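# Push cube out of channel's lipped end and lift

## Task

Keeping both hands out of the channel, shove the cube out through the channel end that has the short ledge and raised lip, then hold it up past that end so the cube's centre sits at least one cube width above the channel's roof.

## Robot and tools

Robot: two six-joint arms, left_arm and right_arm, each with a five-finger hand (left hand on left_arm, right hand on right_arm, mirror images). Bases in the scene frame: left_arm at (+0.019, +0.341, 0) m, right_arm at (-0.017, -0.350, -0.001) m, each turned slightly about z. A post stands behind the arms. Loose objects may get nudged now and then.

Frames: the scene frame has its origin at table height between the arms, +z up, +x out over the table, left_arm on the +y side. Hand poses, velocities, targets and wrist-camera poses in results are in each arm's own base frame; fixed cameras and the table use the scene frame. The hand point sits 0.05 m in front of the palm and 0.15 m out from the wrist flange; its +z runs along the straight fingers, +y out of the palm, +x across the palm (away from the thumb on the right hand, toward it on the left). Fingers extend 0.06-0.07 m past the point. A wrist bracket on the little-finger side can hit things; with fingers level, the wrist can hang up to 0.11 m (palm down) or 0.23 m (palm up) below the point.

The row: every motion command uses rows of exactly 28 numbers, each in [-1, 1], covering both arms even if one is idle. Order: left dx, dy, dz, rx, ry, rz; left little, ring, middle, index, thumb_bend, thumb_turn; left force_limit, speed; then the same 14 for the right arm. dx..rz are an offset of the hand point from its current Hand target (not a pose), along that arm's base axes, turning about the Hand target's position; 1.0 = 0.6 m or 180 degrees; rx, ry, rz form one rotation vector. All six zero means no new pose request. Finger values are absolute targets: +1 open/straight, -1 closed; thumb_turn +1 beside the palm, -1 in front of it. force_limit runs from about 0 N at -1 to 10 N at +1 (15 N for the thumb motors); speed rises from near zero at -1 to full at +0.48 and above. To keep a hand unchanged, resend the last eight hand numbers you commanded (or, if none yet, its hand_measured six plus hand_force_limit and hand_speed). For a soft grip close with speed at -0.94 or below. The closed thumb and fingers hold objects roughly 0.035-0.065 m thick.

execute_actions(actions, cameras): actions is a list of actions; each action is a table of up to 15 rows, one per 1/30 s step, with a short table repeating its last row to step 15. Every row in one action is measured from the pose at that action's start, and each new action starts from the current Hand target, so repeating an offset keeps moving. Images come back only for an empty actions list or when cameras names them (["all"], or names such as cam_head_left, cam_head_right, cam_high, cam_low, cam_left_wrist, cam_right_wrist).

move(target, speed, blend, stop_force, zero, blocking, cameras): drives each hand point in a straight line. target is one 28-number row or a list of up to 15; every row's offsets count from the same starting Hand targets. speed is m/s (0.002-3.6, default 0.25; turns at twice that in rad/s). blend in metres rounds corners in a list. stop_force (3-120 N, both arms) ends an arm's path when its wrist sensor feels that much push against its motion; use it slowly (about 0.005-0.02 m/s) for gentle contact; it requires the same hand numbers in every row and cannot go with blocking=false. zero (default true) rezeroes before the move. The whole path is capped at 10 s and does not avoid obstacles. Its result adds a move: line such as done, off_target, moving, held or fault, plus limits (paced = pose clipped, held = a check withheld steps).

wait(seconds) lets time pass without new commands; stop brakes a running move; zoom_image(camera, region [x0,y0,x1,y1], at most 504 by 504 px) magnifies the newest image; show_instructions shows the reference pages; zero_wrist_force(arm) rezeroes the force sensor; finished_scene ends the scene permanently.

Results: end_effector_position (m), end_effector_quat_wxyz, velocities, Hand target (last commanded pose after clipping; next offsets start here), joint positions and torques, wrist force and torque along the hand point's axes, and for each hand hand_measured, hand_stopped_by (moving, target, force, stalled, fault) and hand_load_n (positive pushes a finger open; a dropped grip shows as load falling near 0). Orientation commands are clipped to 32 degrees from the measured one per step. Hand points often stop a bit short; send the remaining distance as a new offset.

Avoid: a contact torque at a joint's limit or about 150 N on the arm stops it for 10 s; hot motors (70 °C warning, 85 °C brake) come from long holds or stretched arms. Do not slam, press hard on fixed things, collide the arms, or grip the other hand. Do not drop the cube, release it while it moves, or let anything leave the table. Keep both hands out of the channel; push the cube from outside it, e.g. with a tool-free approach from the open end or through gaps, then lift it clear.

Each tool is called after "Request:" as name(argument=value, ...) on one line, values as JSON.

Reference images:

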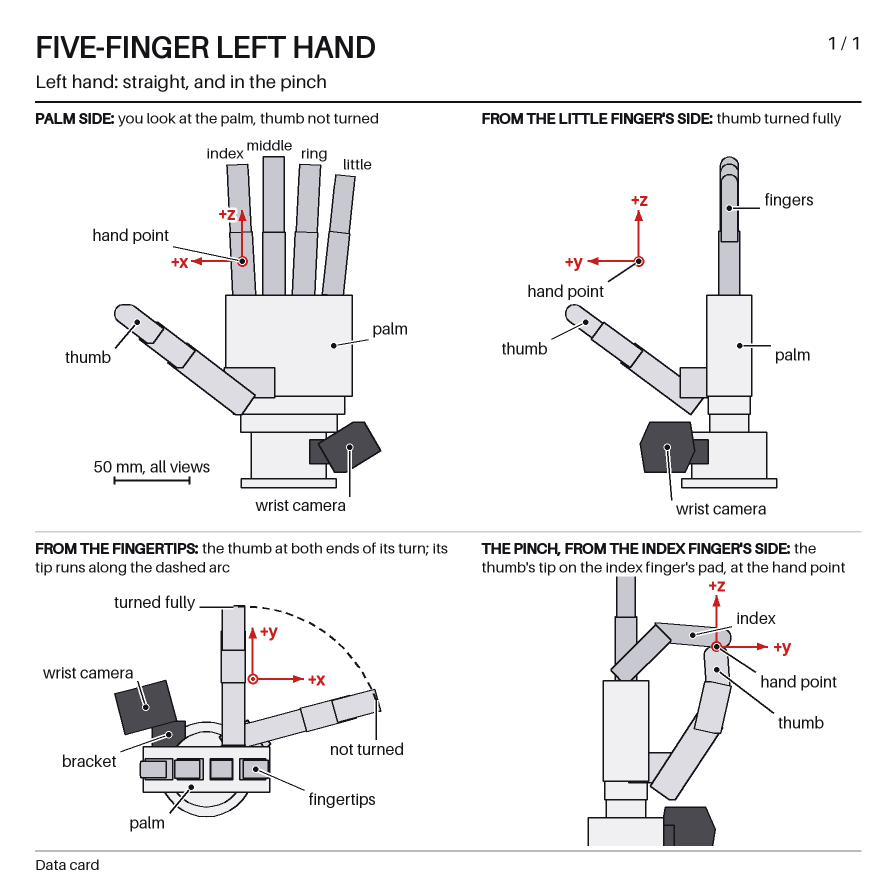

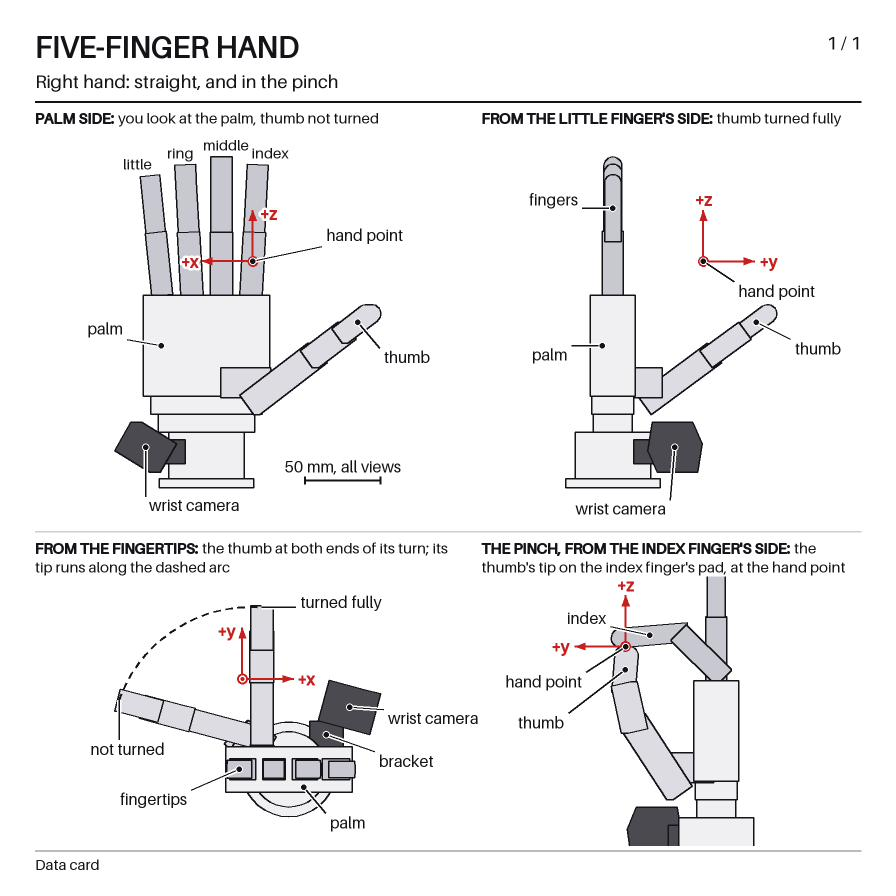

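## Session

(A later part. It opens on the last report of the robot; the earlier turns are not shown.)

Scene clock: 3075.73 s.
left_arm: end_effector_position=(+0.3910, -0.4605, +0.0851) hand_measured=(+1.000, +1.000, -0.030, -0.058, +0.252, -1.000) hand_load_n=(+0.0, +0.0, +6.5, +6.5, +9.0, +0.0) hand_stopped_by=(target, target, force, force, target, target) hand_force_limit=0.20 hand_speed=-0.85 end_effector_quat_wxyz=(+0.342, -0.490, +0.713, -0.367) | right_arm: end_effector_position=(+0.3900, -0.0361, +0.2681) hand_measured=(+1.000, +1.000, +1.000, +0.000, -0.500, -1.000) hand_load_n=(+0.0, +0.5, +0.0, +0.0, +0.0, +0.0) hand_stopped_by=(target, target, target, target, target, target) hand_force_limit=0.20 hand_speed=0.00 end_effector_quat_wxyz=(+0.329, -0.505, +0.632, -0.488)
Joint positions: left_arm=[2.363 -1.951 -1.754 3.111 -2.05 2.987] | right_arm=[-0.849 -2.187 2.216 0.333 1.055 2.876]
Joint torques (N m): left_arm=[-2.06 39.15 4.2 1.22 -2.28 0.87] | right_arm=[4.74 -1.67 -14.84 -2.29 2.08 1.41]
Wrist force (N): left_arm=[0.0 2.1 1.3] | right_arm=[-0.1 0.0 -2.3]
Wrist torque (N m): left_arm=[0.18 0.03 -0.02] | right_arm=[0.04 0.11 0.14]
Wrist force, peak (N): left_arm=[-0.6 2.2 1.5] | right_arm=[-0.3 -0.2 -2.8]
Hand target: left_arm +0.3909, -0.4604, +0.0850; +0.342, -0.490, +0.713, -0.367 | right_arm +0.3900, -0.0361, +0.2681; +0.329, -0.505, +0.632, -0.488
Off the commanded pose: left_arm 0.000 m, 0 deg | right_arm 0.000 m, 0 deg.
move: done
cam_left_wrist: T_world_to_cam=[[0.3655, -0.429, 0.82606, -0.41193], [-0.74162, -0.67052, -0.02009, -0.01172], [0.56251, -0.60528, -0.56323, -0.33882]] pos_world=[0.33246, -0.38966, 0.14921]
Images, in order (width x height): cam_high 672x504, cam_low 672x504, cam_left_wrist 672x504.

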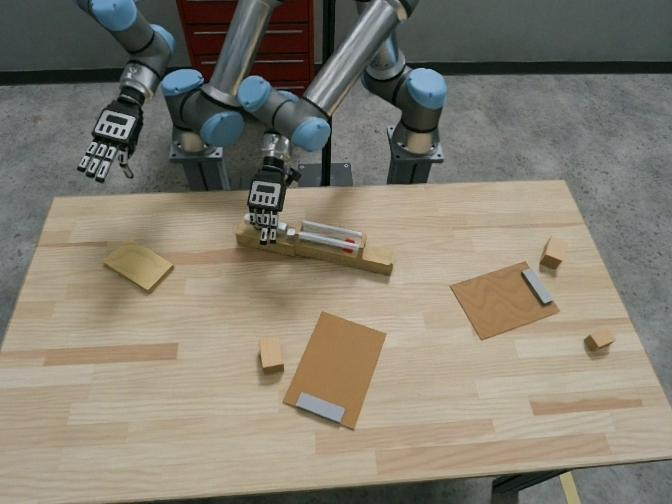

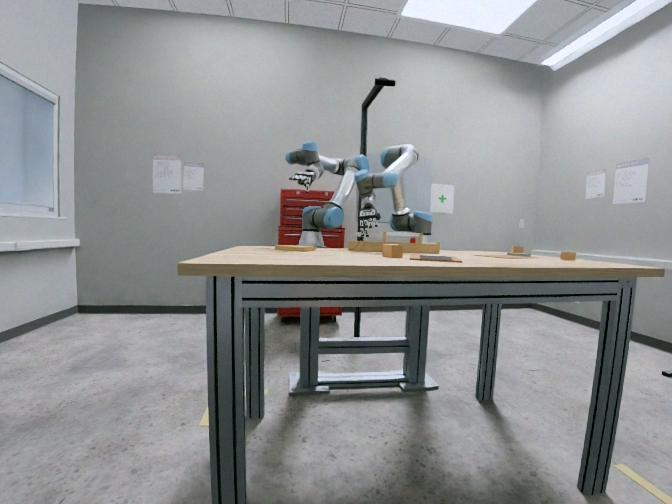

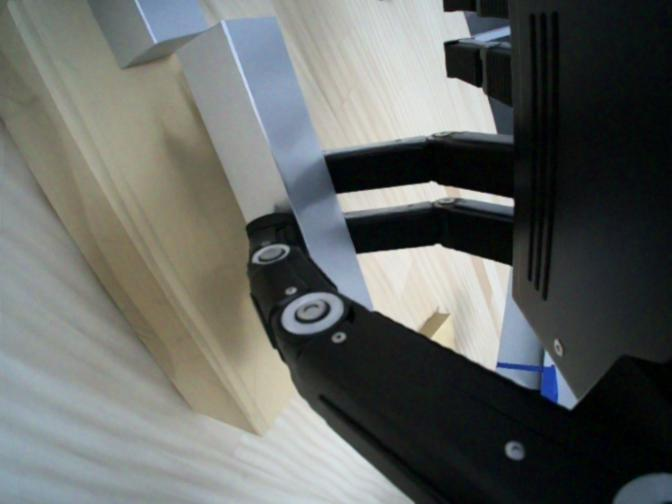

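Request:
zoom_image(camera="cam_low", region=[352, 228, 388, 246])

Request:
zoom_image(camera="cam_high", region=[236, 205, 296, 250])

Scaled by 14.000 from the camera's image (finer frame: 960x720).

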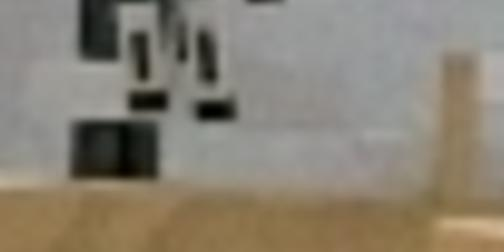

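Scaled by 8.400 from the camera's image (finer frame: 960x720).

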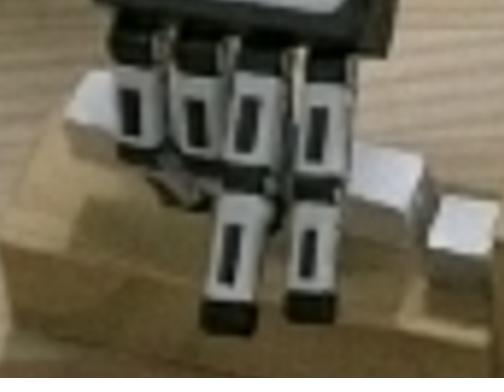

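Request:
move(target=[-0.0013,-0.0048,0,0,0,0.0167,1,1,-0.4,-0.4,0.25,-1,0.2,-0.85,0,0,0,0,0,0,1,1,1,0,-0.5,-1,0.2,0.0], speed=0.03)

Request:
move(target=[0,0,-0.0267,0,0,0,1,1,-0.4,-0.4,0.25,-1,0.2,-0.85,0,0,0,0,0,0,1,1,1,0,-0.5,-1,0.2,0.0], speed=0.01, stop_force=4.5, cameras=["cam_left_wrist","cam_low","cam_high"])

Request:
zoom_image(camera="cam_left_wrist", region=[50, 0, 350, 225])

Request:
zoom_image(camera="cam_low", region=[346, 225, 388, 255])

Request:
zoom_image(camera="cam_high", region=[236, 205, 306, 257])

Scene clock: 3282.93 s.
left_arm: end_effector_position=(+0.3901, -0.4634, +0.0851) hand_measured=(+1.000, +1.000, -0.030, -0.058, +0.252, -1.000) hand_load_n=(+0.0, +0.0, +6.5, +6.5, +9.0, +0.0) hand_stopped_by=(target, target, force, force, target, target) hand_force_limit=0.20 hand_speed=-0.85 end_effector_quat_wxyz=(+0.351, -0.509, +0.700, -0.358) end_effector_velocity=(+0.001, -0.001, +0.001) end_effector_angular_velocity=(-0.003, -0.002, -0.006) | right_arm: end_effector_position=(+0.3900, -0.0361, +0.2681) hand_measured=(+1.000, +1.000, +1.000, +0.000, -0.500, -1.000) hand_load_n=(+0.0, +0.0, +0.0, +0.0, +0.0, +0.0) hand_stopped_by=(target, target, target, target, target, target) hand_force_limit=0.20 hand_speed=0.00 end_effector_quat_wxyz=(+0.329, -0.505, +0.632, -0.488)
Joint positions: left_arm=[2.337 -1.976 -1.721 3.077 -2.115 2.936] | right_arm=[-0.849 -2.187 2.216 0.333 1.055 2.876]
Joint velocities: left_arm=[0.003 0.002 0 0.005 0.007 0.006] | right_arm=[within noise]
Joint torques (N m): left_arm=[8.45 43.53 10.44 1.12 1.31 2.05] | right_arm=[4.72 -0.15 -13.86 -2.2 2.13 1.52]
Wrist force (N): left_arm=[0.3 2.0 1.4] | right_arm=[-0.4 -0.2 -2.7]
Wrist torque (N m): left_arm=[0.16 0.00 -0.02] | right_arm=[0.04 0.16 0.11]
Wrist force, peak (N): left_arm=[-0.2 2.3 1.7] | right_arm=[0.0 0.2 -2.9]
Hand target: left_arm +0.3901, -0.4633, +0.0850; +0.351, -0.509, +0.700, -0.358 | right_arm +0.3900, -0.0361, +0.2681; +0.329, -0.505, +0.632, -0.488
Off the commanded pose: left_arm 0.000 m, 0 deg | right_arm 0.000 m, 0 deg.
move: done

Scene clock: 3285.97 s.
left_arm: end_effector_position=(+0.3901, -0.4633, +0.0690) hand_measured=(+1.000, +1.000, -0.030, -0.058, +0.252, -1.000) hand_load_n=(+0.0, +0.0, +6.5, +6.5, +8.5, +0.5) hand_stopped_by=(target, target, force, force, target, target) hand_force_limit=0.20 hand_speed=-0.85 end_effector_quat_wxyz=(+0.351, -0.509, +0.700, -0.358) | right_arm: end_effector_position=(+0.3900, -0.0361, +0.2681) hand_measured=(+1.000, +1.000, +1.000, +0.000, -0.500, -1.000) hand_load_n=(+0.0, +0.0, +0.0, +0.0, +0.0, +0.0) hand_stopped_by=(target, target, target, target, target, target) hand_force_limit=0.20 hand_speed=0.00 end_effector_quat_wxyz=(+0.329, -0.505, +0.632, -0.488)
Joint positions: left_arm=[2.337 -1.996 -1.739 3.116 -2.114 2.936] | right_arm=[-0.849 -2.187 2.216 0.333 1.055 2.876]
Joint torques (N m): left_arm=[10.74 43.12 32.39 -2.25 1.6 1.99] | right_arm=[4.45 0.55 -16.22 -2.19 2.14 1.17]
Wrist force (N): left_arm=[-0.1 1.8 1.5] | right_arm=[-0.2 -0.3 -2.1]
Wrist torque (N m): left_arm=[0.12 0.06 -0.05] | right_arm=[-0.02 0.12 0.12]
Wrist force, peak (N): left_arm=[-0.1 2.1 1.6] | right_arm=[-0.1 -0.3 -3.0]
Hand target: left_arm +0.3901, -0.4633, +0.0690; +0.351, -0.509, +0.700, -0.358 | right_arm +0.3900, -0.0361, +0.2681; +0.329, -0.505, +0.632, -0.488
Off the commanded pose: left_arm 0.000 m, 0 deg | right_arm 0.000 m, 0 deg.
move: done
cam_left_wrist: T_world_to_cam=[[0.38752, -0.40947, 0.82593, -0.39909], [-0.70539, -0.70852, -0.0203, -0.04629], [0.5935, -0.57474, -0.56341, -0.34693]] pos_world=[0.3279, -0.39561, 0.13321]
Images, in order (width x height): cam_high 672x504, cam_low 672x504, cam_left_wrist 672x504.

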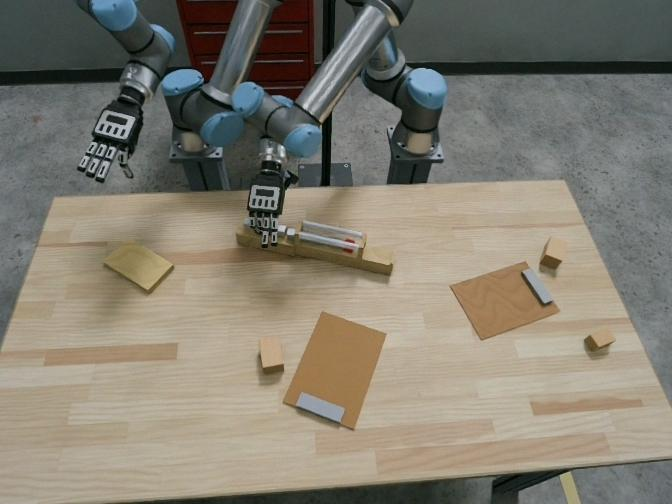

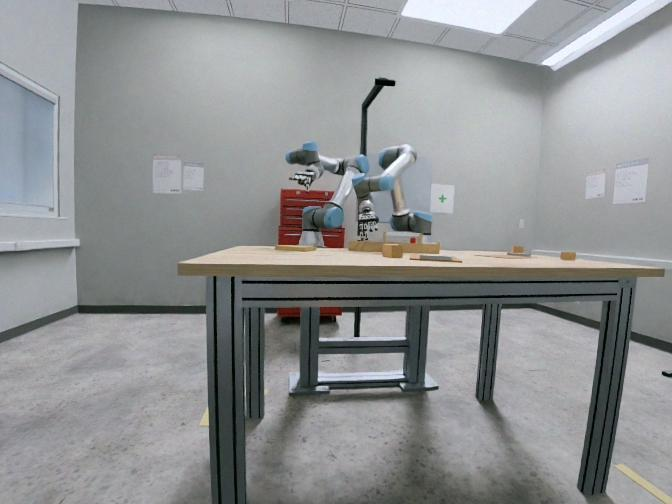

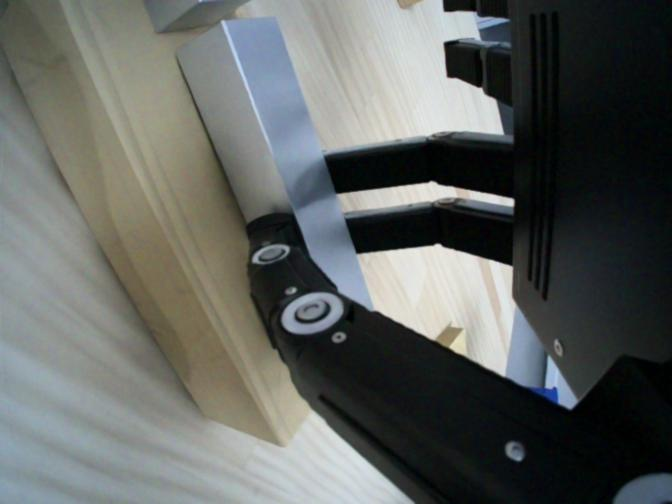

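Scaled by 1.680 from the camera's image (finer frame: 960x720).

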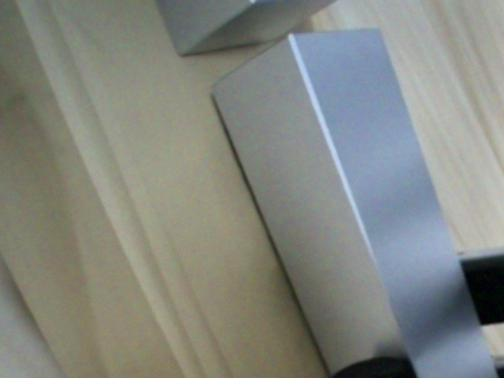

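Scaled by 12.000 from the camera's image (finer frame: 960x720).

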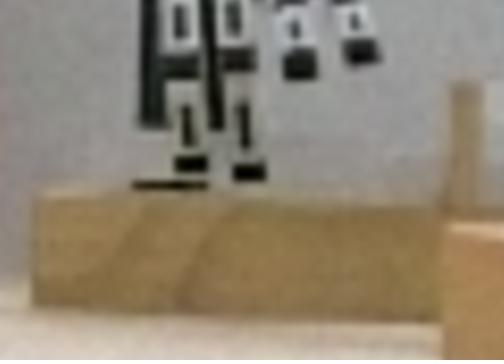

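Scaled by 7.200 from the camera's image (finer frame: 960x720).

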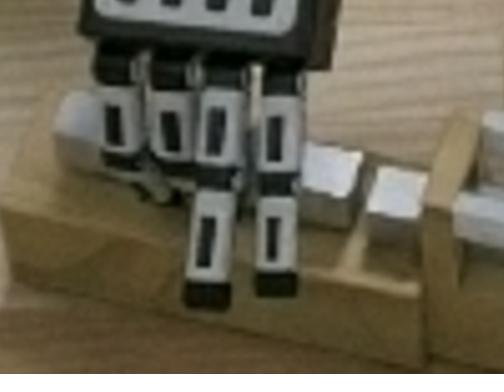

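Request:
move(target=[0,0,-0.02,0,0,0,1,1,-0.4,-0.4,0.25,-1,0.2,-0.85,0,0,0,0,0,0,1,1,1,0,-0.5,-1,0.2,0.0], speed=0.006, stop_force=4, cameras=["cam_left_wrist","cam_low","cam_high"])

Request:
zoom_image(camera="cam_left_wrist", region=[50, 0, 350, 225])

Request:
zoom_image(camera="cam_high", region=[236, 205, 306, 257])

Scene clock: 3310.90 s.
left_arm: end_effector_position=(+0.3901, -0.4633, +0.0636) hand_measured=(+1.000, +1.000, -0.030, -0.058, +0.252, -1.000) hand_load_n=(+0.0, +0.0, +6.5, +6.5, +8.5, +0.0) hand_stopped_by=(target, target, force, force, target, target) hand_force_limit=0.20 hand_speed=-0.85 end_effector_quat_wxyz=(+0.351, -0.509, +0.700, -0.358) | right_arm: end_effector_position=(+0.3900, -0.0361, +0.2681) hand_measured=(+1.000, +1.000, +1.000, +0.000, -0.500, -1.000) hand_load_n=(+0.0, +0.0, +0.0, +0.0, +0.0, +0.0) hand_stopped_by=(target, target, target, target, target, target) hand_force_limit=0.20 hand_speed=0.00 end_effector_quat_wxyz=(+0.329, -0.505, +0.632, -0.488)
Joint positions: left_arm=[2.337 -2.004 -1.744 3.128 -2.114 2.936] | right_arm=[-0.849 -2.187 2.216 0.333 1.055 2.876]
Joint torques (N m): left_arm=[9.51 41.89 29.67 -2.17 1.14 1.6] | right_arm=[3.77 2.79 -16.39 -2.21 2.2 1.21]
Wrist force (N): left_arm=[-0.5 -2.1 0.5] | right_arm=[-0.1 0.2 -2.4]
Wrist torque (N m): left_arm=[0.05 0.07 0.01] | right_arm=[0.07 0.11 0.13]
Wrist force, peak (N): left_arm=[-1.7 -7.4 -3.1] | right_arm=[0.0 0.0 -2.8]
Hand target: left_arm +0.3901, -0.4633, +0.0636; +0.351, -0.509, +0.700, -0.358 (not the last commanded pose) | right_arm +0.3900, -0.0361, +0.2681; +0.329, -0.505, +0.632, -0.488
Off the commanded pose: left_arm 0.007 m, 0 deg | right_arm 0.000 m, 0 deg.
move: contact (left_arm)
cam_left_wrist: T_world_to_cam=[[0.38752, -0.40947, 0.82593, -0.39463], [-0.70539, -0.70852, -0.0203, -0.0464], [0.5935, -0.57474, -0.56341, -0.34997]] pos_world=[0.3279, -0.39561, 0.12781]
Images, in order (width x height): cam_high 672x504, cam_low 672x504, cam_left_wrist 672x504.

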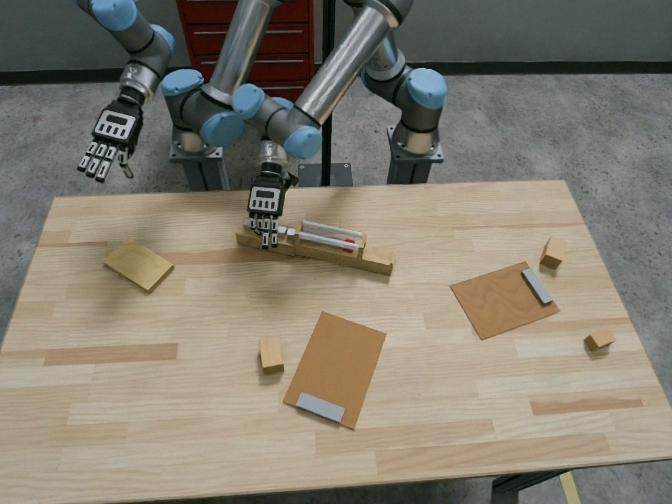

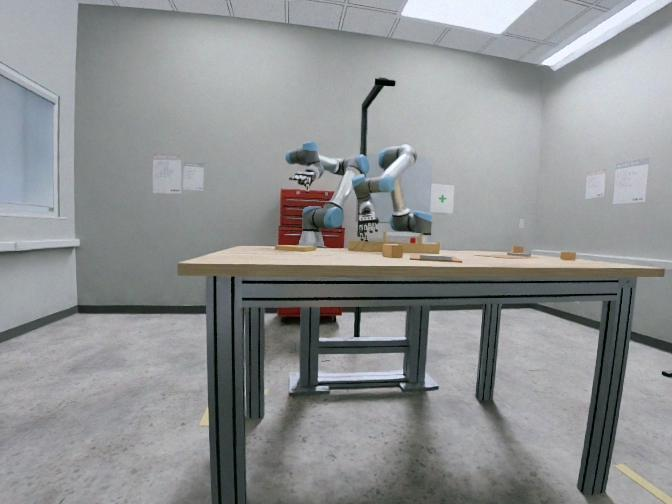

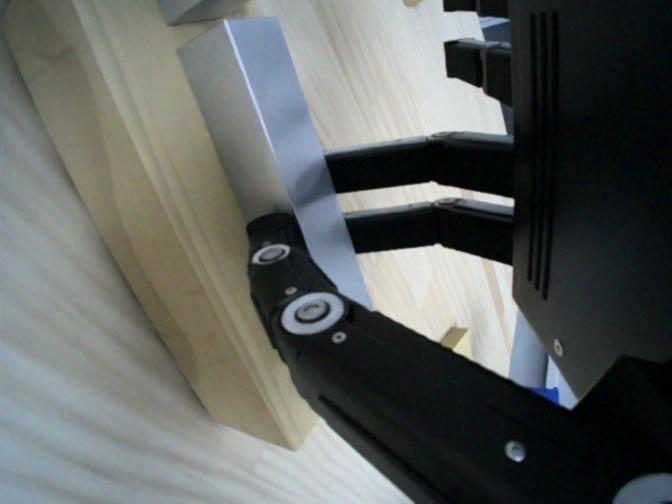

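Scaled by 1.680 from the camera's image (finer frame: 960x720).

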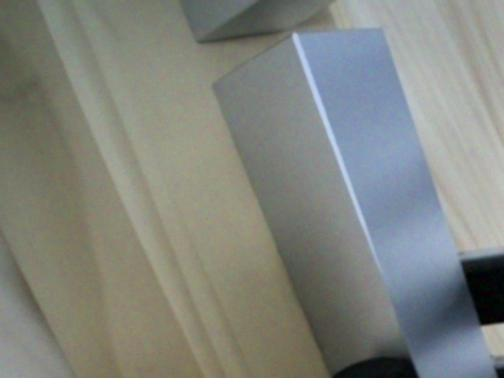

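Scaled by 7.200 from the camera's image (finer frame: 960x720).

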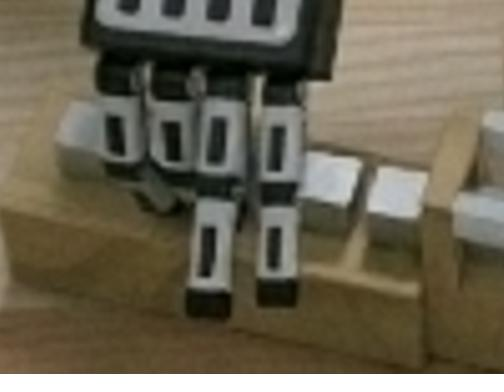

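Request:
zoom_image(camera="cam_high", region=[270, 217, 300, 240])

Request:
zoom_image(camera="cam_high", region=[236, 209, 266, 232])

Scaled by 16.800 from the camera's image (finer frame: 960x720).

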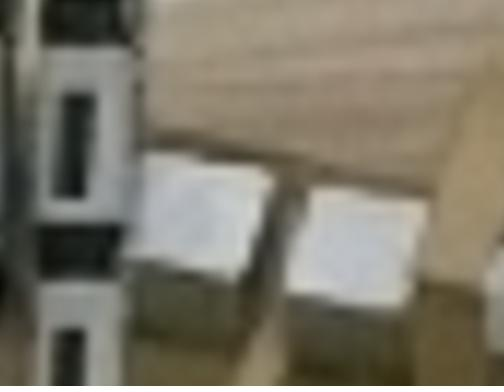

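Scaled by 16.800 from the camera's image (finer frame: 960x720).

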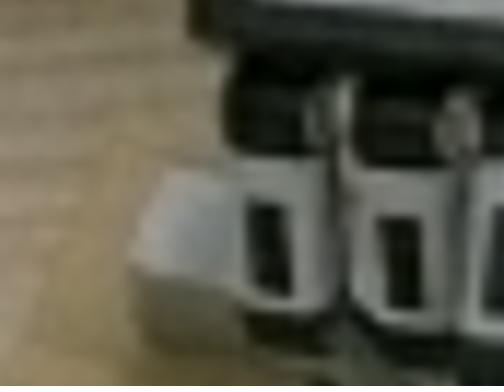

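Request:
move(target=[0,0,0.001,0,0,0,1,1,-0.4,-0.4,0.25,-1,0.2,-0.85,0,0,0,0,0,0,1,1,1,0,-0.5,-1,0.2,0.0], speed=0.01)

Request:
move(target=[0,0,0,0,0,0,1,1,0.1,0.1,0.25,-1,0.2,-0.9,0,0,0,0,0,0,1,1,1,0,-0.5,-1,0.2,0.0], speed=0.01, cameras=["cam_left_wrist","cam_high"])

Scene clock: 3351.40 s.
left_arm: end_effector_position=(+0.3901, -0.4633, +0.0643) hand_measured=(+1.000, +1.000, -0.030, -0.058, +0.252, -1.000) hand_load_n=(+0.0, +0.0, +6.5, +6.5, +8.5, +0.0) hand_stopped_by=(target, target, force, force, target, target) hand_force_limit=0.20 hand_speed=-0.85 end_effector_quat_wxyz=(+0.351, -0.509, +0.700, -0.358) | right_arm: end_effector_position=(+0.3900, -0.0361, +0.2681) hand_measured=(+1.000, +1.000, +1.000, +0.000, -0.500, -1.000) hand_load_n=(+0.0, +0.0, +0.0, +0.0, +0.0, +0.0) hand_stopped_by=(target, target, target, target, target, target) hand_force_limit=0.20 hand_speed=0.00 end_effector_quat_wxyz=(+0.329, -0.505, +0.632, -0.488)
Joint positions: left_arm=[2.337 -2.003 -1.744 3.127 -2.114 2.936] | right_arm=[-0.849 -2.187 2.216 0.333 1.055 2.876]
Joint torques (N m): left_arm=[8.48 31.77 27.71 0.49 1.32 1.48] | right_arm=[4.11 2.51 -16.79 -2.25 2.22 1.3]
Wrist force (N): left_arm=[-0.3 2.2 1.5] | right_arm=[0.0 -0.2 -2.4]
Wrist torque (N m): left_arm=[0.21 0.08 -0.07] | right_arm=[0.00 0.11 0.13]
Wrist force, peak (N): left_arm=[-0.3 2.5 1.6] | right_arm=[-0.2 -0.2 -2.9]
Hand target: left_arm +0.3901, -0.4633, +0.0642; +0.351, -0.509, +0.700, -0.358 | right_arm +0.3900, -0.0361, +0.2681; +0.329, -0.505, +0.632, -0.488
Off the commanded pose: left_arm 0.000 m, 0 deg | right_arm 0.000 m, 0 deg.
move: done

Scene clock: 3352.23 s.
left_arm: end_effector_position=(+0.3901, -0.4633, +0.0643) hand_measured=(+1.000, +1.000, +0.100, +0.100, +0.250, -1.000) hand_load_n=(+0.0, +0.0, +0.0, +0.0, +0.5, +0.0) hand_stopped_by=(target, target, target, target, target, target) hand_force_limit=0.20 hand_speed=-0.90 end_effector_quat_wxyz=(+0.351, -0.509, +0.700, -0.358) | right_arm: end_effector_position=(+0.3900, -0.0361, +0.2681) hand_measured=(+1.000, +1.000, +1.000, +0.000, -0.500, -1.000) hand_load_n=(+0.0, +0.0, +0.0, +0.0, +0.0, +0.0) hand_stopped_by=(target, target, target, target, target, target) hand_force_limit=0.20 hand_speed=0.00 end_effector_quat_wxyz=(+0.329, -0.505, +0.632, -0.488)
Joint positions: left_arm=[2.337 -2.003 -1.744 3.127 -2.114 2.936] | right_arm=[-0.849 -2.187 2.216 0.333 1.055 2.876]
Joint torques (N m): left_arm=[8.83 26.64 15.09 0.53 1.28 1.41] | right_arm=[3.43 1.86 -17.19 -2.05 2.04 1.46]
Wrist force (N): left_arm=[-0.4 1.3 0.7] | right_arm=[-0.2 -0.1 -2.3]
Wrist torque (N m): left_arm=[0.19 0.07 -0.06] | right_arm=[0.02 0.14 0.12]
Wrist force, peak (N): left_arm=[0.0 2.1 1.7] | right_arm=[-0.2 0.2 -2.9]
Hand target: left_arm +0.3901, -0.4633, +0.0642; +0.351, -0.509, +0.700, -0.358 | right_arm +0.3900, -0.0361, +0.2681; +0.329, -0.505, +0.632, -0.488
Off the commanded pose: left_arm 0.000 m, 0 deg | right_arm 0.000 m, 0 deg.
move: done
cam_left_wrist: T_world_to_cam=[[0.38747, -0.40942, 0.82598, -0.39513], [-0.70539, -0.70852, -0.0203, -0.04646], [0.59354, -0.57477, -0.56334, -0.34973]] pos_world=[0.3279, -0.39571, 0.12841]
Images, in order (width x height): cam_high 672x504, cam_left_wrist 672x504.

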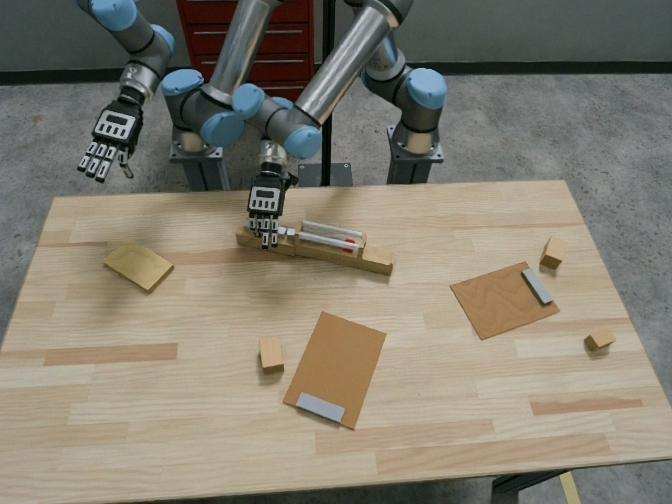

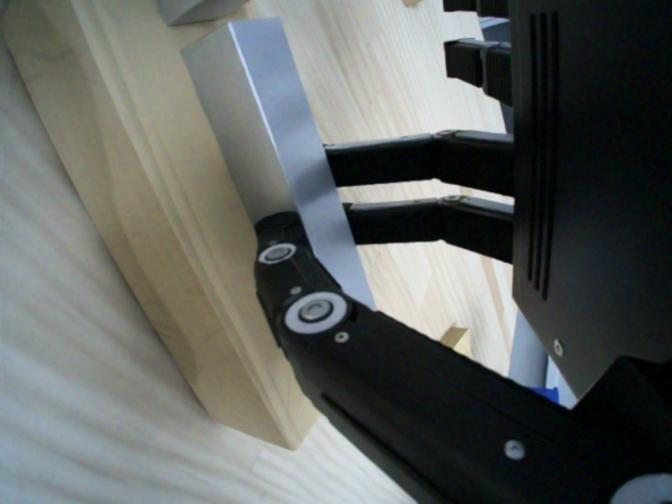

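Request:
move(target=[[0,0,0,0,0,0,1,1,0.9,0.9,0.25,-1,0.2,-0.5,0,0,0,0,0,0,1,1,1,0,-0.5,-1,0.2,0.0],[-0.0064,0.0018,0,0,0,0,1,1,0.9,0.9,0.25,-1,0.2,-0.5,0,0,0,0,0,0,1,1,1,0,-0.5,-1,0.2,0.0],[-0.0064,0.0018,0.05,0,0,0,1,1,0.9,0.9,0.25,-1,0.2,-0.5,0,0,0,0,0,0,1,1,1,0,-0.5,-1,0.2,0.0]], speed=[0.02,0.01,0.04], cameras=["cam_left_wrist","cam_high"])

Request:
zoom_image(camera="cam_high", region=[236, 205, 306, 257])

Scene clock: 3365.33 s.
left_arm: end_effector_position=(+0.3864, -0.4623, +0.0945) hand_measured=(+1.000, +1.000, +0.900, +0.900, +0.250, -1.000) hand_load_n=(+0.0, +0.0, +0.0, +0.0, +0.0, +0.0) hand_stopped_by=(target, target, target, target, target, target) hand_force_limit=0.20 hand_speed=-0.50 end_effector_quat_wxyz=(+0.351, -0.509, +0.700, -0.358) | right_arm: end_effector_position=(+0.3900, -0.0361, +0.2681) hand_measured=(+1.000, +1.000, +1.000, +0.000, -0.500, -1.000) hand_load_n=(+0.0, +0.0, +0.0, +0.0, +0.0, +0.0) hand_stopped_by=(target, target, target, target, target, target) hand_force_limit=0.20 hand_speed=0.00 end_effector_quat_wxyz=(+0.329, -0.505, +0.632, -0.488)
Joint positions: left_arm=[2.333 -1.959 -1.719 3.057 -2.118 2.933] | right_arm=[-0.849 -2.187 2.216 0.333 1.055 2.876]
Joint torques (N m): left_arm=[9.74 22.73 5.06 0.7 1.55 1.53] | right_arm=[3.47 4.06 -18.31 -2.23 2.1 1.21]
Wrist force (N): left_arm=[-0.4 0.6 0.9] | right_arm=[-0.1 -0.2 -2.3]
Wrist torque (N m): left_arm=[0.09 0.08 -0.02] | right_arm=[0.01 0.12 0.12]
Wrist force, peak (N): left_arm=[-0.2 1.4 1.3] | right_arm=[-0.2 -0.1 -2.9]
Hand target: left_arm +0.3863, -0.4622, +0.0942; +0.351, -0.509, +0.700, -0.358 | right_arm +0.3900, -0.0361, +0.2681; +0.329, -0.505, +0.632, -0.488
Off the commanded pose: left_arm 0.000 m, 0 deg | right_arm 0.000 m, 0 deg.
move: done
cam_left_wrist: T_world_to_cam=[[0.38723, -0.40919, 0.82621, -0.41806], [-0.70539, -0.70853, -0.02031, -0.04782], [0.5937, -0.57494, -0.563, -0.33005]] pos_world=[0.3241, -0.39471, 0.15862]
Images, in order (width x height): cam_high 672x504, cam_left_wrist 672x504.

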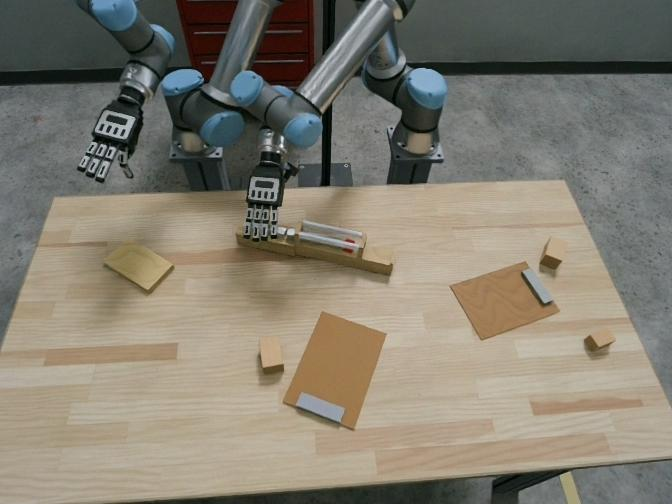

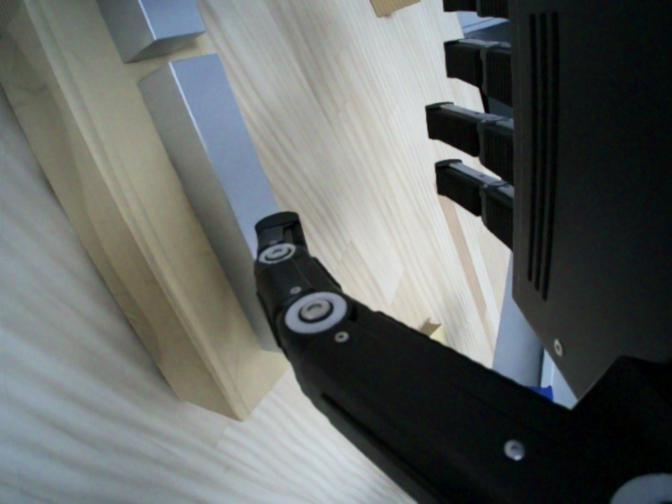

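Scaled by 7.200 from the camera's image (finer frame: 960x720).

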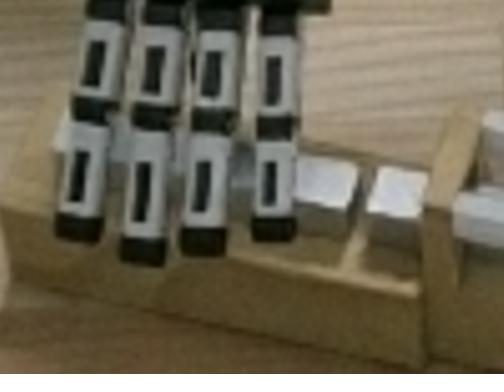

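Request:
move(target=[[0,0,0.2263,0,0,0,1,1,0.9,0.9,0.25,-1,0.2,-0.5,0,0,0,0,0,0,1,1,1,0,-0.5,-1,0.2,0.0],[0.1163,0.4667,0.2248,0.0570,0.3309,0.0532,1,1,0.9,0.9,0.25,-1,0.2,-0.5,0,0,0,0,0,0,1,1,1,0,-0.5,-1,0.2,0.0]], speed=[0.1,0.15], blend=0.02, cameras=["cam_left_wrist","cam_high","cam_low"])

Request:
zoom_image(camera="cam_high", region=[230, 205, 330, 280])

Request:
zoom_image(camera="cam_low", region=[346, 225, 388, 255])

Scene clock: 3397.73 s.
left_arm: end_effector_position=(+0.4561, -0.1822, +0.2291) hand_measured=(+1.000, +1.000, +0.900, +0.900, +0.250, -1.000) hand_load_n=(+0.0, +0.0, +0.0, +0.0, +0.0, +0.0) hand_stopped_by=(target, target, target, target, target, target) hand_force_limit=0.20 hand_speed=-0.50 end_effector_quat_wxyz=(+0.028, -0.641, +0.767, +0.032) | right_arm: end_effector_position=(+0.3900, -0.0361, +0.2681) hand_measured=(+1.000, +1.000, +1.000, +0.000, -0.500, -1.000) hand_load_n=(+0.0, +0.0, -0.5, +0.0, +0.0, +0.0) hand_stopped_by=(target, target, target, target, target, target) hand_force_limit=0.20 hand_speed=0.00 end_effector_quat_wxyz=(+0.329, -0.505, +0.632, -0.488)
Joint positions: left_arm=[3.046 -2.183 -1.037 1.643 -1.655 3.224] | right_arm=[-0.849 -2.187 2.216 0.333 1.055 2.876]
Joint torques (N m): left_arm=[-0.93 40.78 7.87 -3.78 1.05 -1.83] | right_arm=[2.29 5.5 -18.96 -2.21 2.22 1.35]
Wrist force (N): left_arm=[-0.4 -0.9 1.4] | right_arm=[0.0 -0.1 -2.8]
Wrist torque (N m): left_arm=[-0.26 0.04 -0.15] | right_arm=[0.05 0.12 0.13]
Wrist force, peak (N): left_arm=[-1.5 -1.3 1.9] | right_arm=[-0.1 -0.4 -2.9]
Hand target: left_arm +0.4561, -0.1822, +0.2291; +0.028, -0.641, +0.767, +0.032 | right_arm +0.3900, -0.0361, +0.2681; +0.329, -0.505, +0.632, -0.488
Off the commanded pose: left_arm 0.000 m, 0 deg | right_arm 0.000 m, 0 deg.
move: done
cam_left_wrist: T_world_to_cam=[[0.92954, -0.36862, -0.00892, -0.49031], [-0.33074, -0.84422, 0.4218, -0.09424], [-0.16302, -0.38912, -0.90665, 0.32314]] pos_world=[0.47727, -0.13455, 0.32835]
Images, in order (width x height): cam_high 672x504, cam_low 672x504, cam_left_wrist 672x504.

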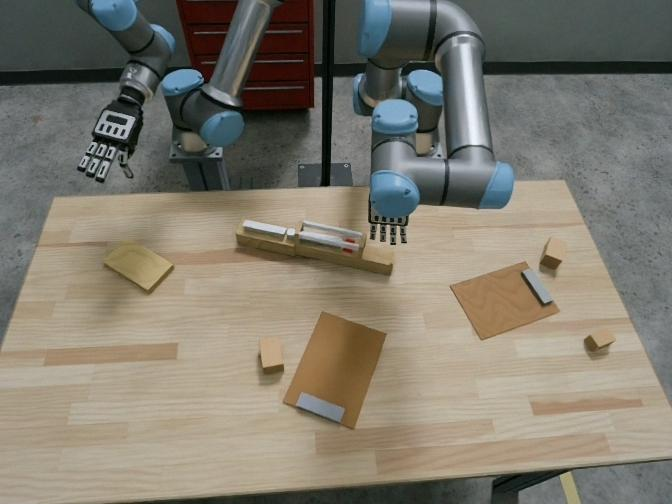

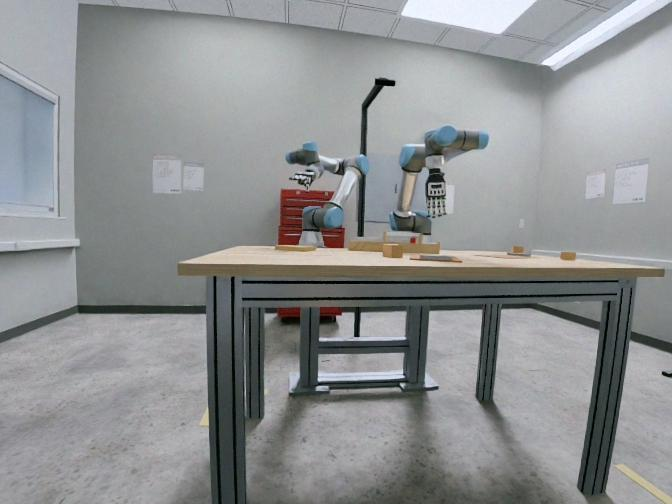

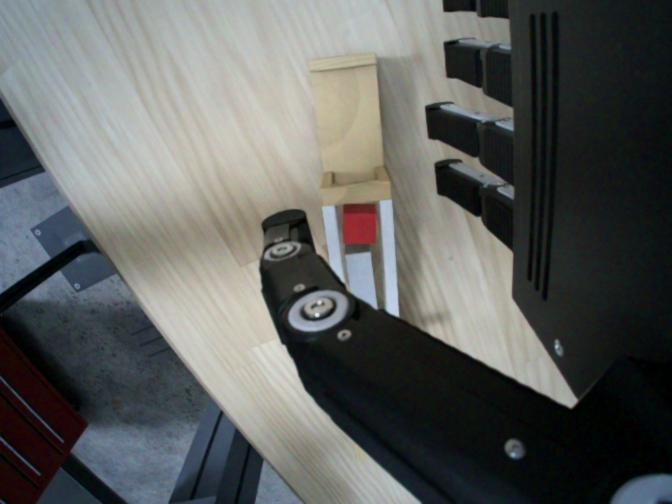

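Scaled by 5.040 from the camera's image (finer frame: 960x720).

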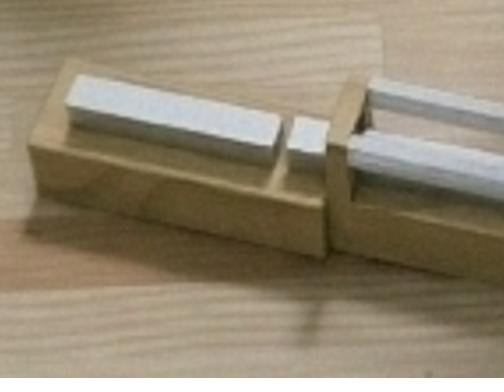

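Scaled by 12.000 from the camera's image (finer frame: 960x720).

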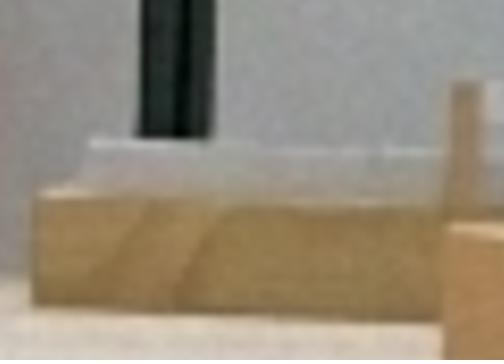

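Request:
move(target=[[0,0,0,0,0,0,1,1,0.9,0.9,0.25,-1,0.2,-0.5,0,0.15,-0.05,0,0,0,1,1,1,0,-0.5,-1,0.2,0.0],[0,0,0,0,0,0,1,1,0.9,0.9,0.25,-1,0.2,-0.5,-0.0532,0.3415,-0.1968,0,0,0,1,1,1,0,-0.5,-1,0.2,0.0]], speed=0.12, blend=0.03, cameras=["cam_right_wrist","cam_high"])

Scene clock: 3416.80 s.
left_arm: end_effector_position=(+0.4561, -0.1822, +0.2291) hand_measured=(+1.000, +1.000, +0.900, +0.900, +0.250, -1.000) hand_load_n=(+0.0, +0.0, +0.0, +0.0, +0.0, -0.5) hand_stopped_by=(target, target, target, target, target, target) hand_force_limit=0.20 hand_speed=-0.50 end_effector_quat_wxyz=(+0.028, -0.641, +0.767, +0.032) | right_arm: end_effector_position=(+0.3582, +0.1688, +0.1501) hand_measured=(+1.000, +1.000, +1.000, +0.000, -0.500, -1.000) hand_load_n=(+0.0, +0.0, +0.0, +0.0, +0.0, +0.0) hand_stopped_by=(target, target, target, target, target, target) hand_force_limit=0.20 hand_speed=0.00 end_effector_quat_wxyz=(+0.329, -0.505, +0.632, -0.488)
Joint positions: left_arm=[3.046 -2.183 -1.037 1.643 -1.655 3.224] | right_arm=[0.421 -1.765 2.304 -0.131 2.254 3.327]
Joint torques (N m): left_arm=[9.51 36.83 6.24 -2.9 2.18 -0.84] | right_arm=[9.37 -2.7 -5.95 0.79 0.98 0.1]
Wrist force (N): left_arm=[-0.2 -1.1 1.5] | right_arm=[0.3 -0.3 -2.6]
Wrist torque (N m): left_arm=[-0.29 0.00 -0.12] | right_arm=[0.05 0.05 0.11]
Wrist force, peak (N): left_arm=[-0.8 -1.1 1.8] | right_arm=[-0.5 0.3 -3.1]
Hand target: left_arm +0.4561, -0.1822, +0.2291; +0.028, -0.641, +0.767, +0.032 | right_arm +0.3581, +0.1688, +0.1500; +0.329, -0.505, +0.632, -0.488
Off the commanded pose: left_arm 0.000 m, 0 deg | right_arm 0.000 m, 0 deg.
move: done
cam_right_wrist: T_world_to_cam=[[-0.41254, -0.21628, -0.88489, 0.31695], [-0.32009, 0.94388, -0.08147, -0.03318], [0.85285, 0.24963, -0.45862, -0.16699]] pos_world=[0.26255, 0.14156, 0.20118]
Images, in order (width x height): cam_high 672x504, cam_right_wrist 672x504.

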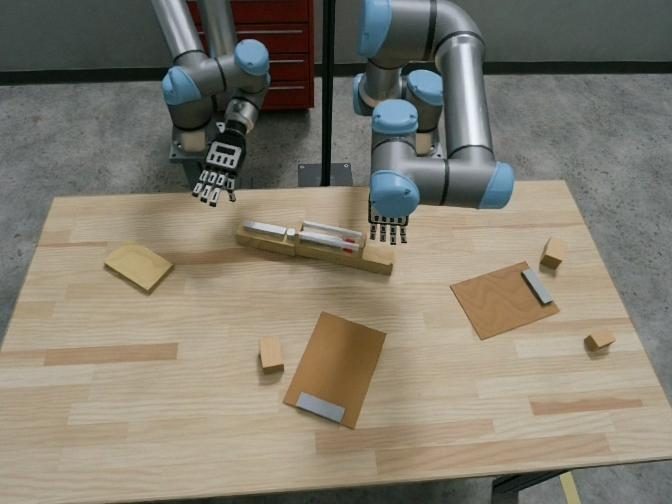

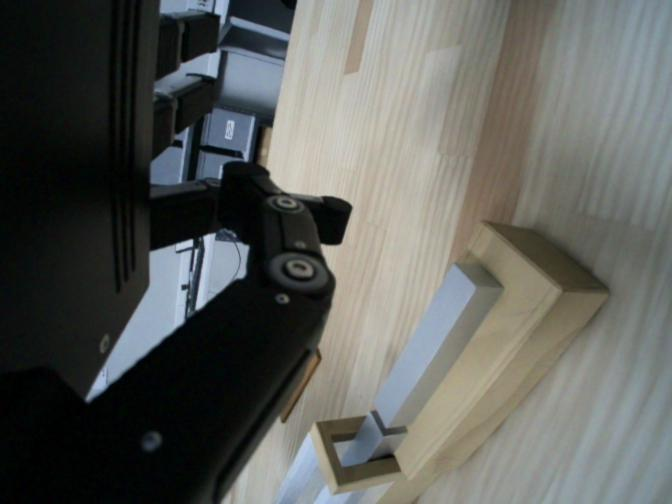

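Request:
move(target=[0,0,0,0,0,0,1,1,0.9,0.9,0.25,-1,0.2,-0.5,0,0,-0.1533,0,0,0,1,1,1,0,-0.5,-1,0.2,0.0], speed=0.05, stop_force=8, cameras=["cam_right_wrist","cam_high","cam_low"])

Request:
zoom_image(camera="cam_high", region=[220, 190, 320, 265])

Request:
zoom_image(camera="cam_low", region=[336, 225, 378, 255])

Scene clock: 3434.33 s.
left_arm: end_effector_position=(+0.4561, -0.1822, +0.2291) hand_measured=(+1.000, +1.000, +0.900, +0.900, +0.250, -1.000) hand_load_n=(+0.0, +0.0, +0.0, +0.0, +0.0, +0.0) hand_stopped_by=(target, target, target, target, target, target) hand_force_limit=0.20 hand_speed=-0.50 end_effector_quat_wxyz=(+0.028, -0.641, +0.767, +0.032) | right_arm: end_effector_position=(+0.3581, +0.1688, +0.0580) hand_measured=(+1.000, +1.000, +1.000, +0.000, -0.500, -1.000) hand_load_n=(-0.5, -0.5, +0.0, +0.0, +0.0, +0.0) hand_stopped_by=(target, target, target, target, target, target) hand_force_limit=0.20 hand_speed=0.00 end_effector_quat_wxyz=(+0.329, -0.505, +0.632, -0.488)
Joint positions: left_arm=[3.046 -2.183 -1.037 1.643 -1.655 3.224] | right_arm=[0.422 -1.562 2.439 -0.468 2.254 3.327]
Joint torques (N m): left_arm=[7.49 43.21 8.21 -1.6 1.84 0.18] | right_arm=[3.41 -24.18 -21.66 -1.81 2.33 -0.63]
Wrist force (N): left_arm=[-0.3 -1.2 1.6] | right_arm=[0.3 -0.3 -2.6]
Wrist torque (N m): left_arm=[-0.31 0.03 -0.13] | right_arm=[0.03 0.05 0.10]
Wrist force, peak (N): left_arm=[-0.5 -0.9 1.9] | right_arm=[0.4 -0.7 -3.2]
Hand target: left_arm +0.4561, -0.1822, +0.2291; +0.028, -0.641, +0.767, +0.032 | right_arm +0.3581, +0.1688, +0.0580; +0.329, -0.505, +0.632, -0.488
Off the commanded pose: left_arm 0.000 m, 0 deg | right_arm 0.000 m, 0 deg.
move: done
cam_right_wrist: T_world_to_cam=[[-0.41278, -0.21631, -0.88477, 0.23546], [-0.31995, 0.94392, -0.0815, -0.04076], [0.85279, 0.24944, -0.45884, -0.20908]] pos_world=[0.26245, 0.14156, 0.10908]
Images, in order (width x height): cam_high 672x504, cam_low 672x504, cam_right_wrist 672x504.

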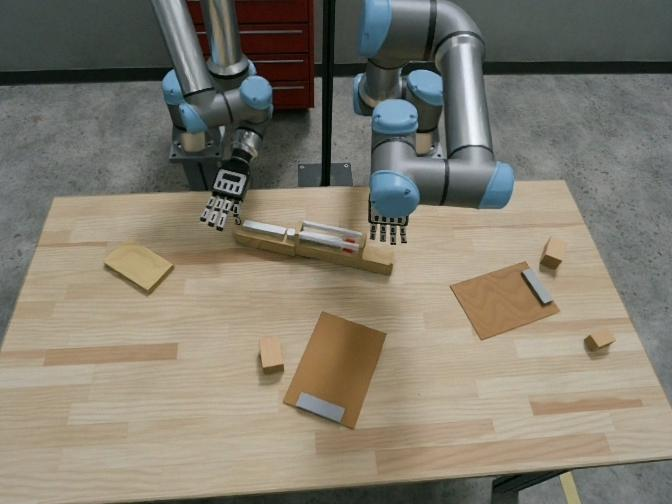

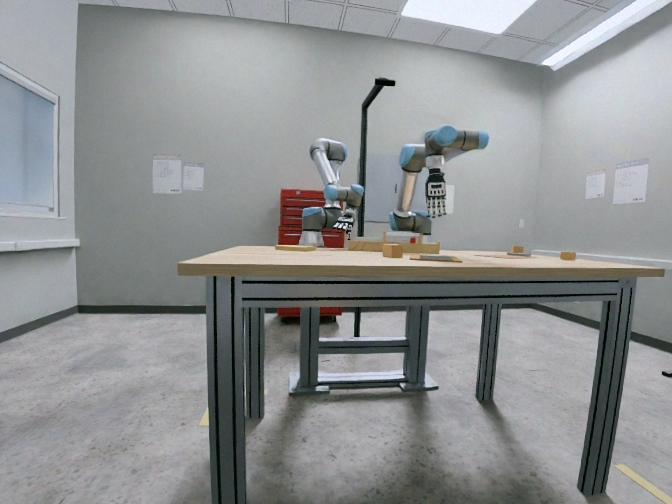

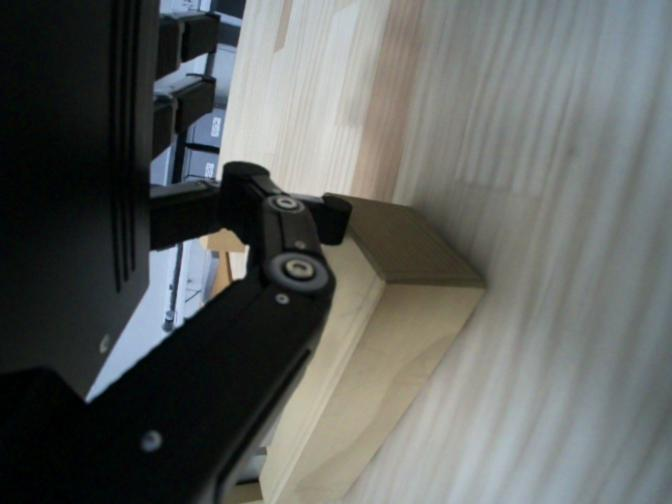

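Scaled by 5.040 from the camera's image (finer frame: 960x720).

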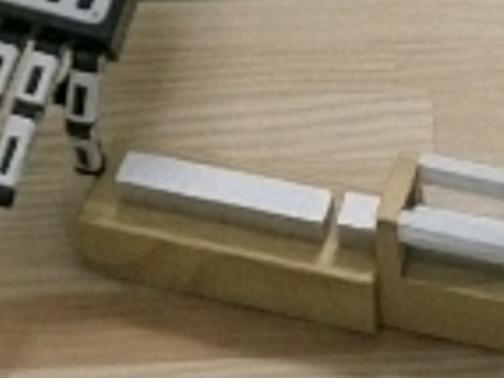

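Scaled by 12.000 from the camera's image (finer frame: 960x720).

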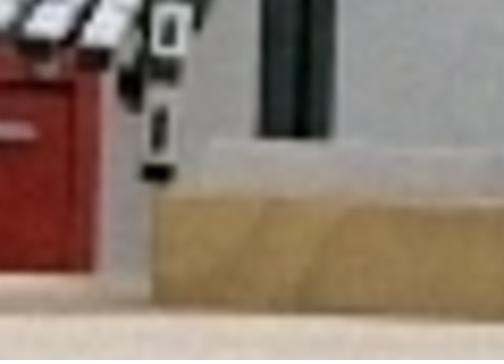

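Request:
zoom_image(camera="cam_high", region=[230, 215, 254, 233])

Request:
zoom_image(camera="cam_right_wrist", region=[200, 130, 500, 355])

Scaled by 21.000 from the camera's image (finer frame: 960x720).

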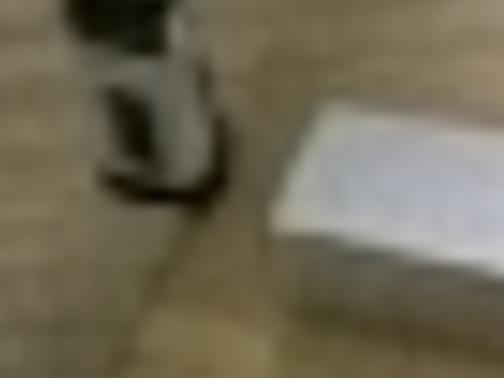

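Scaled by 1.680 from the camera's image (finer frame: 960x720).

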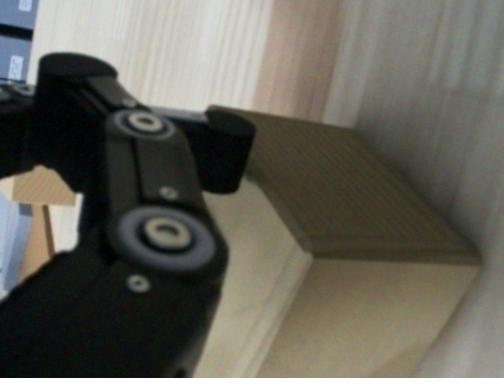

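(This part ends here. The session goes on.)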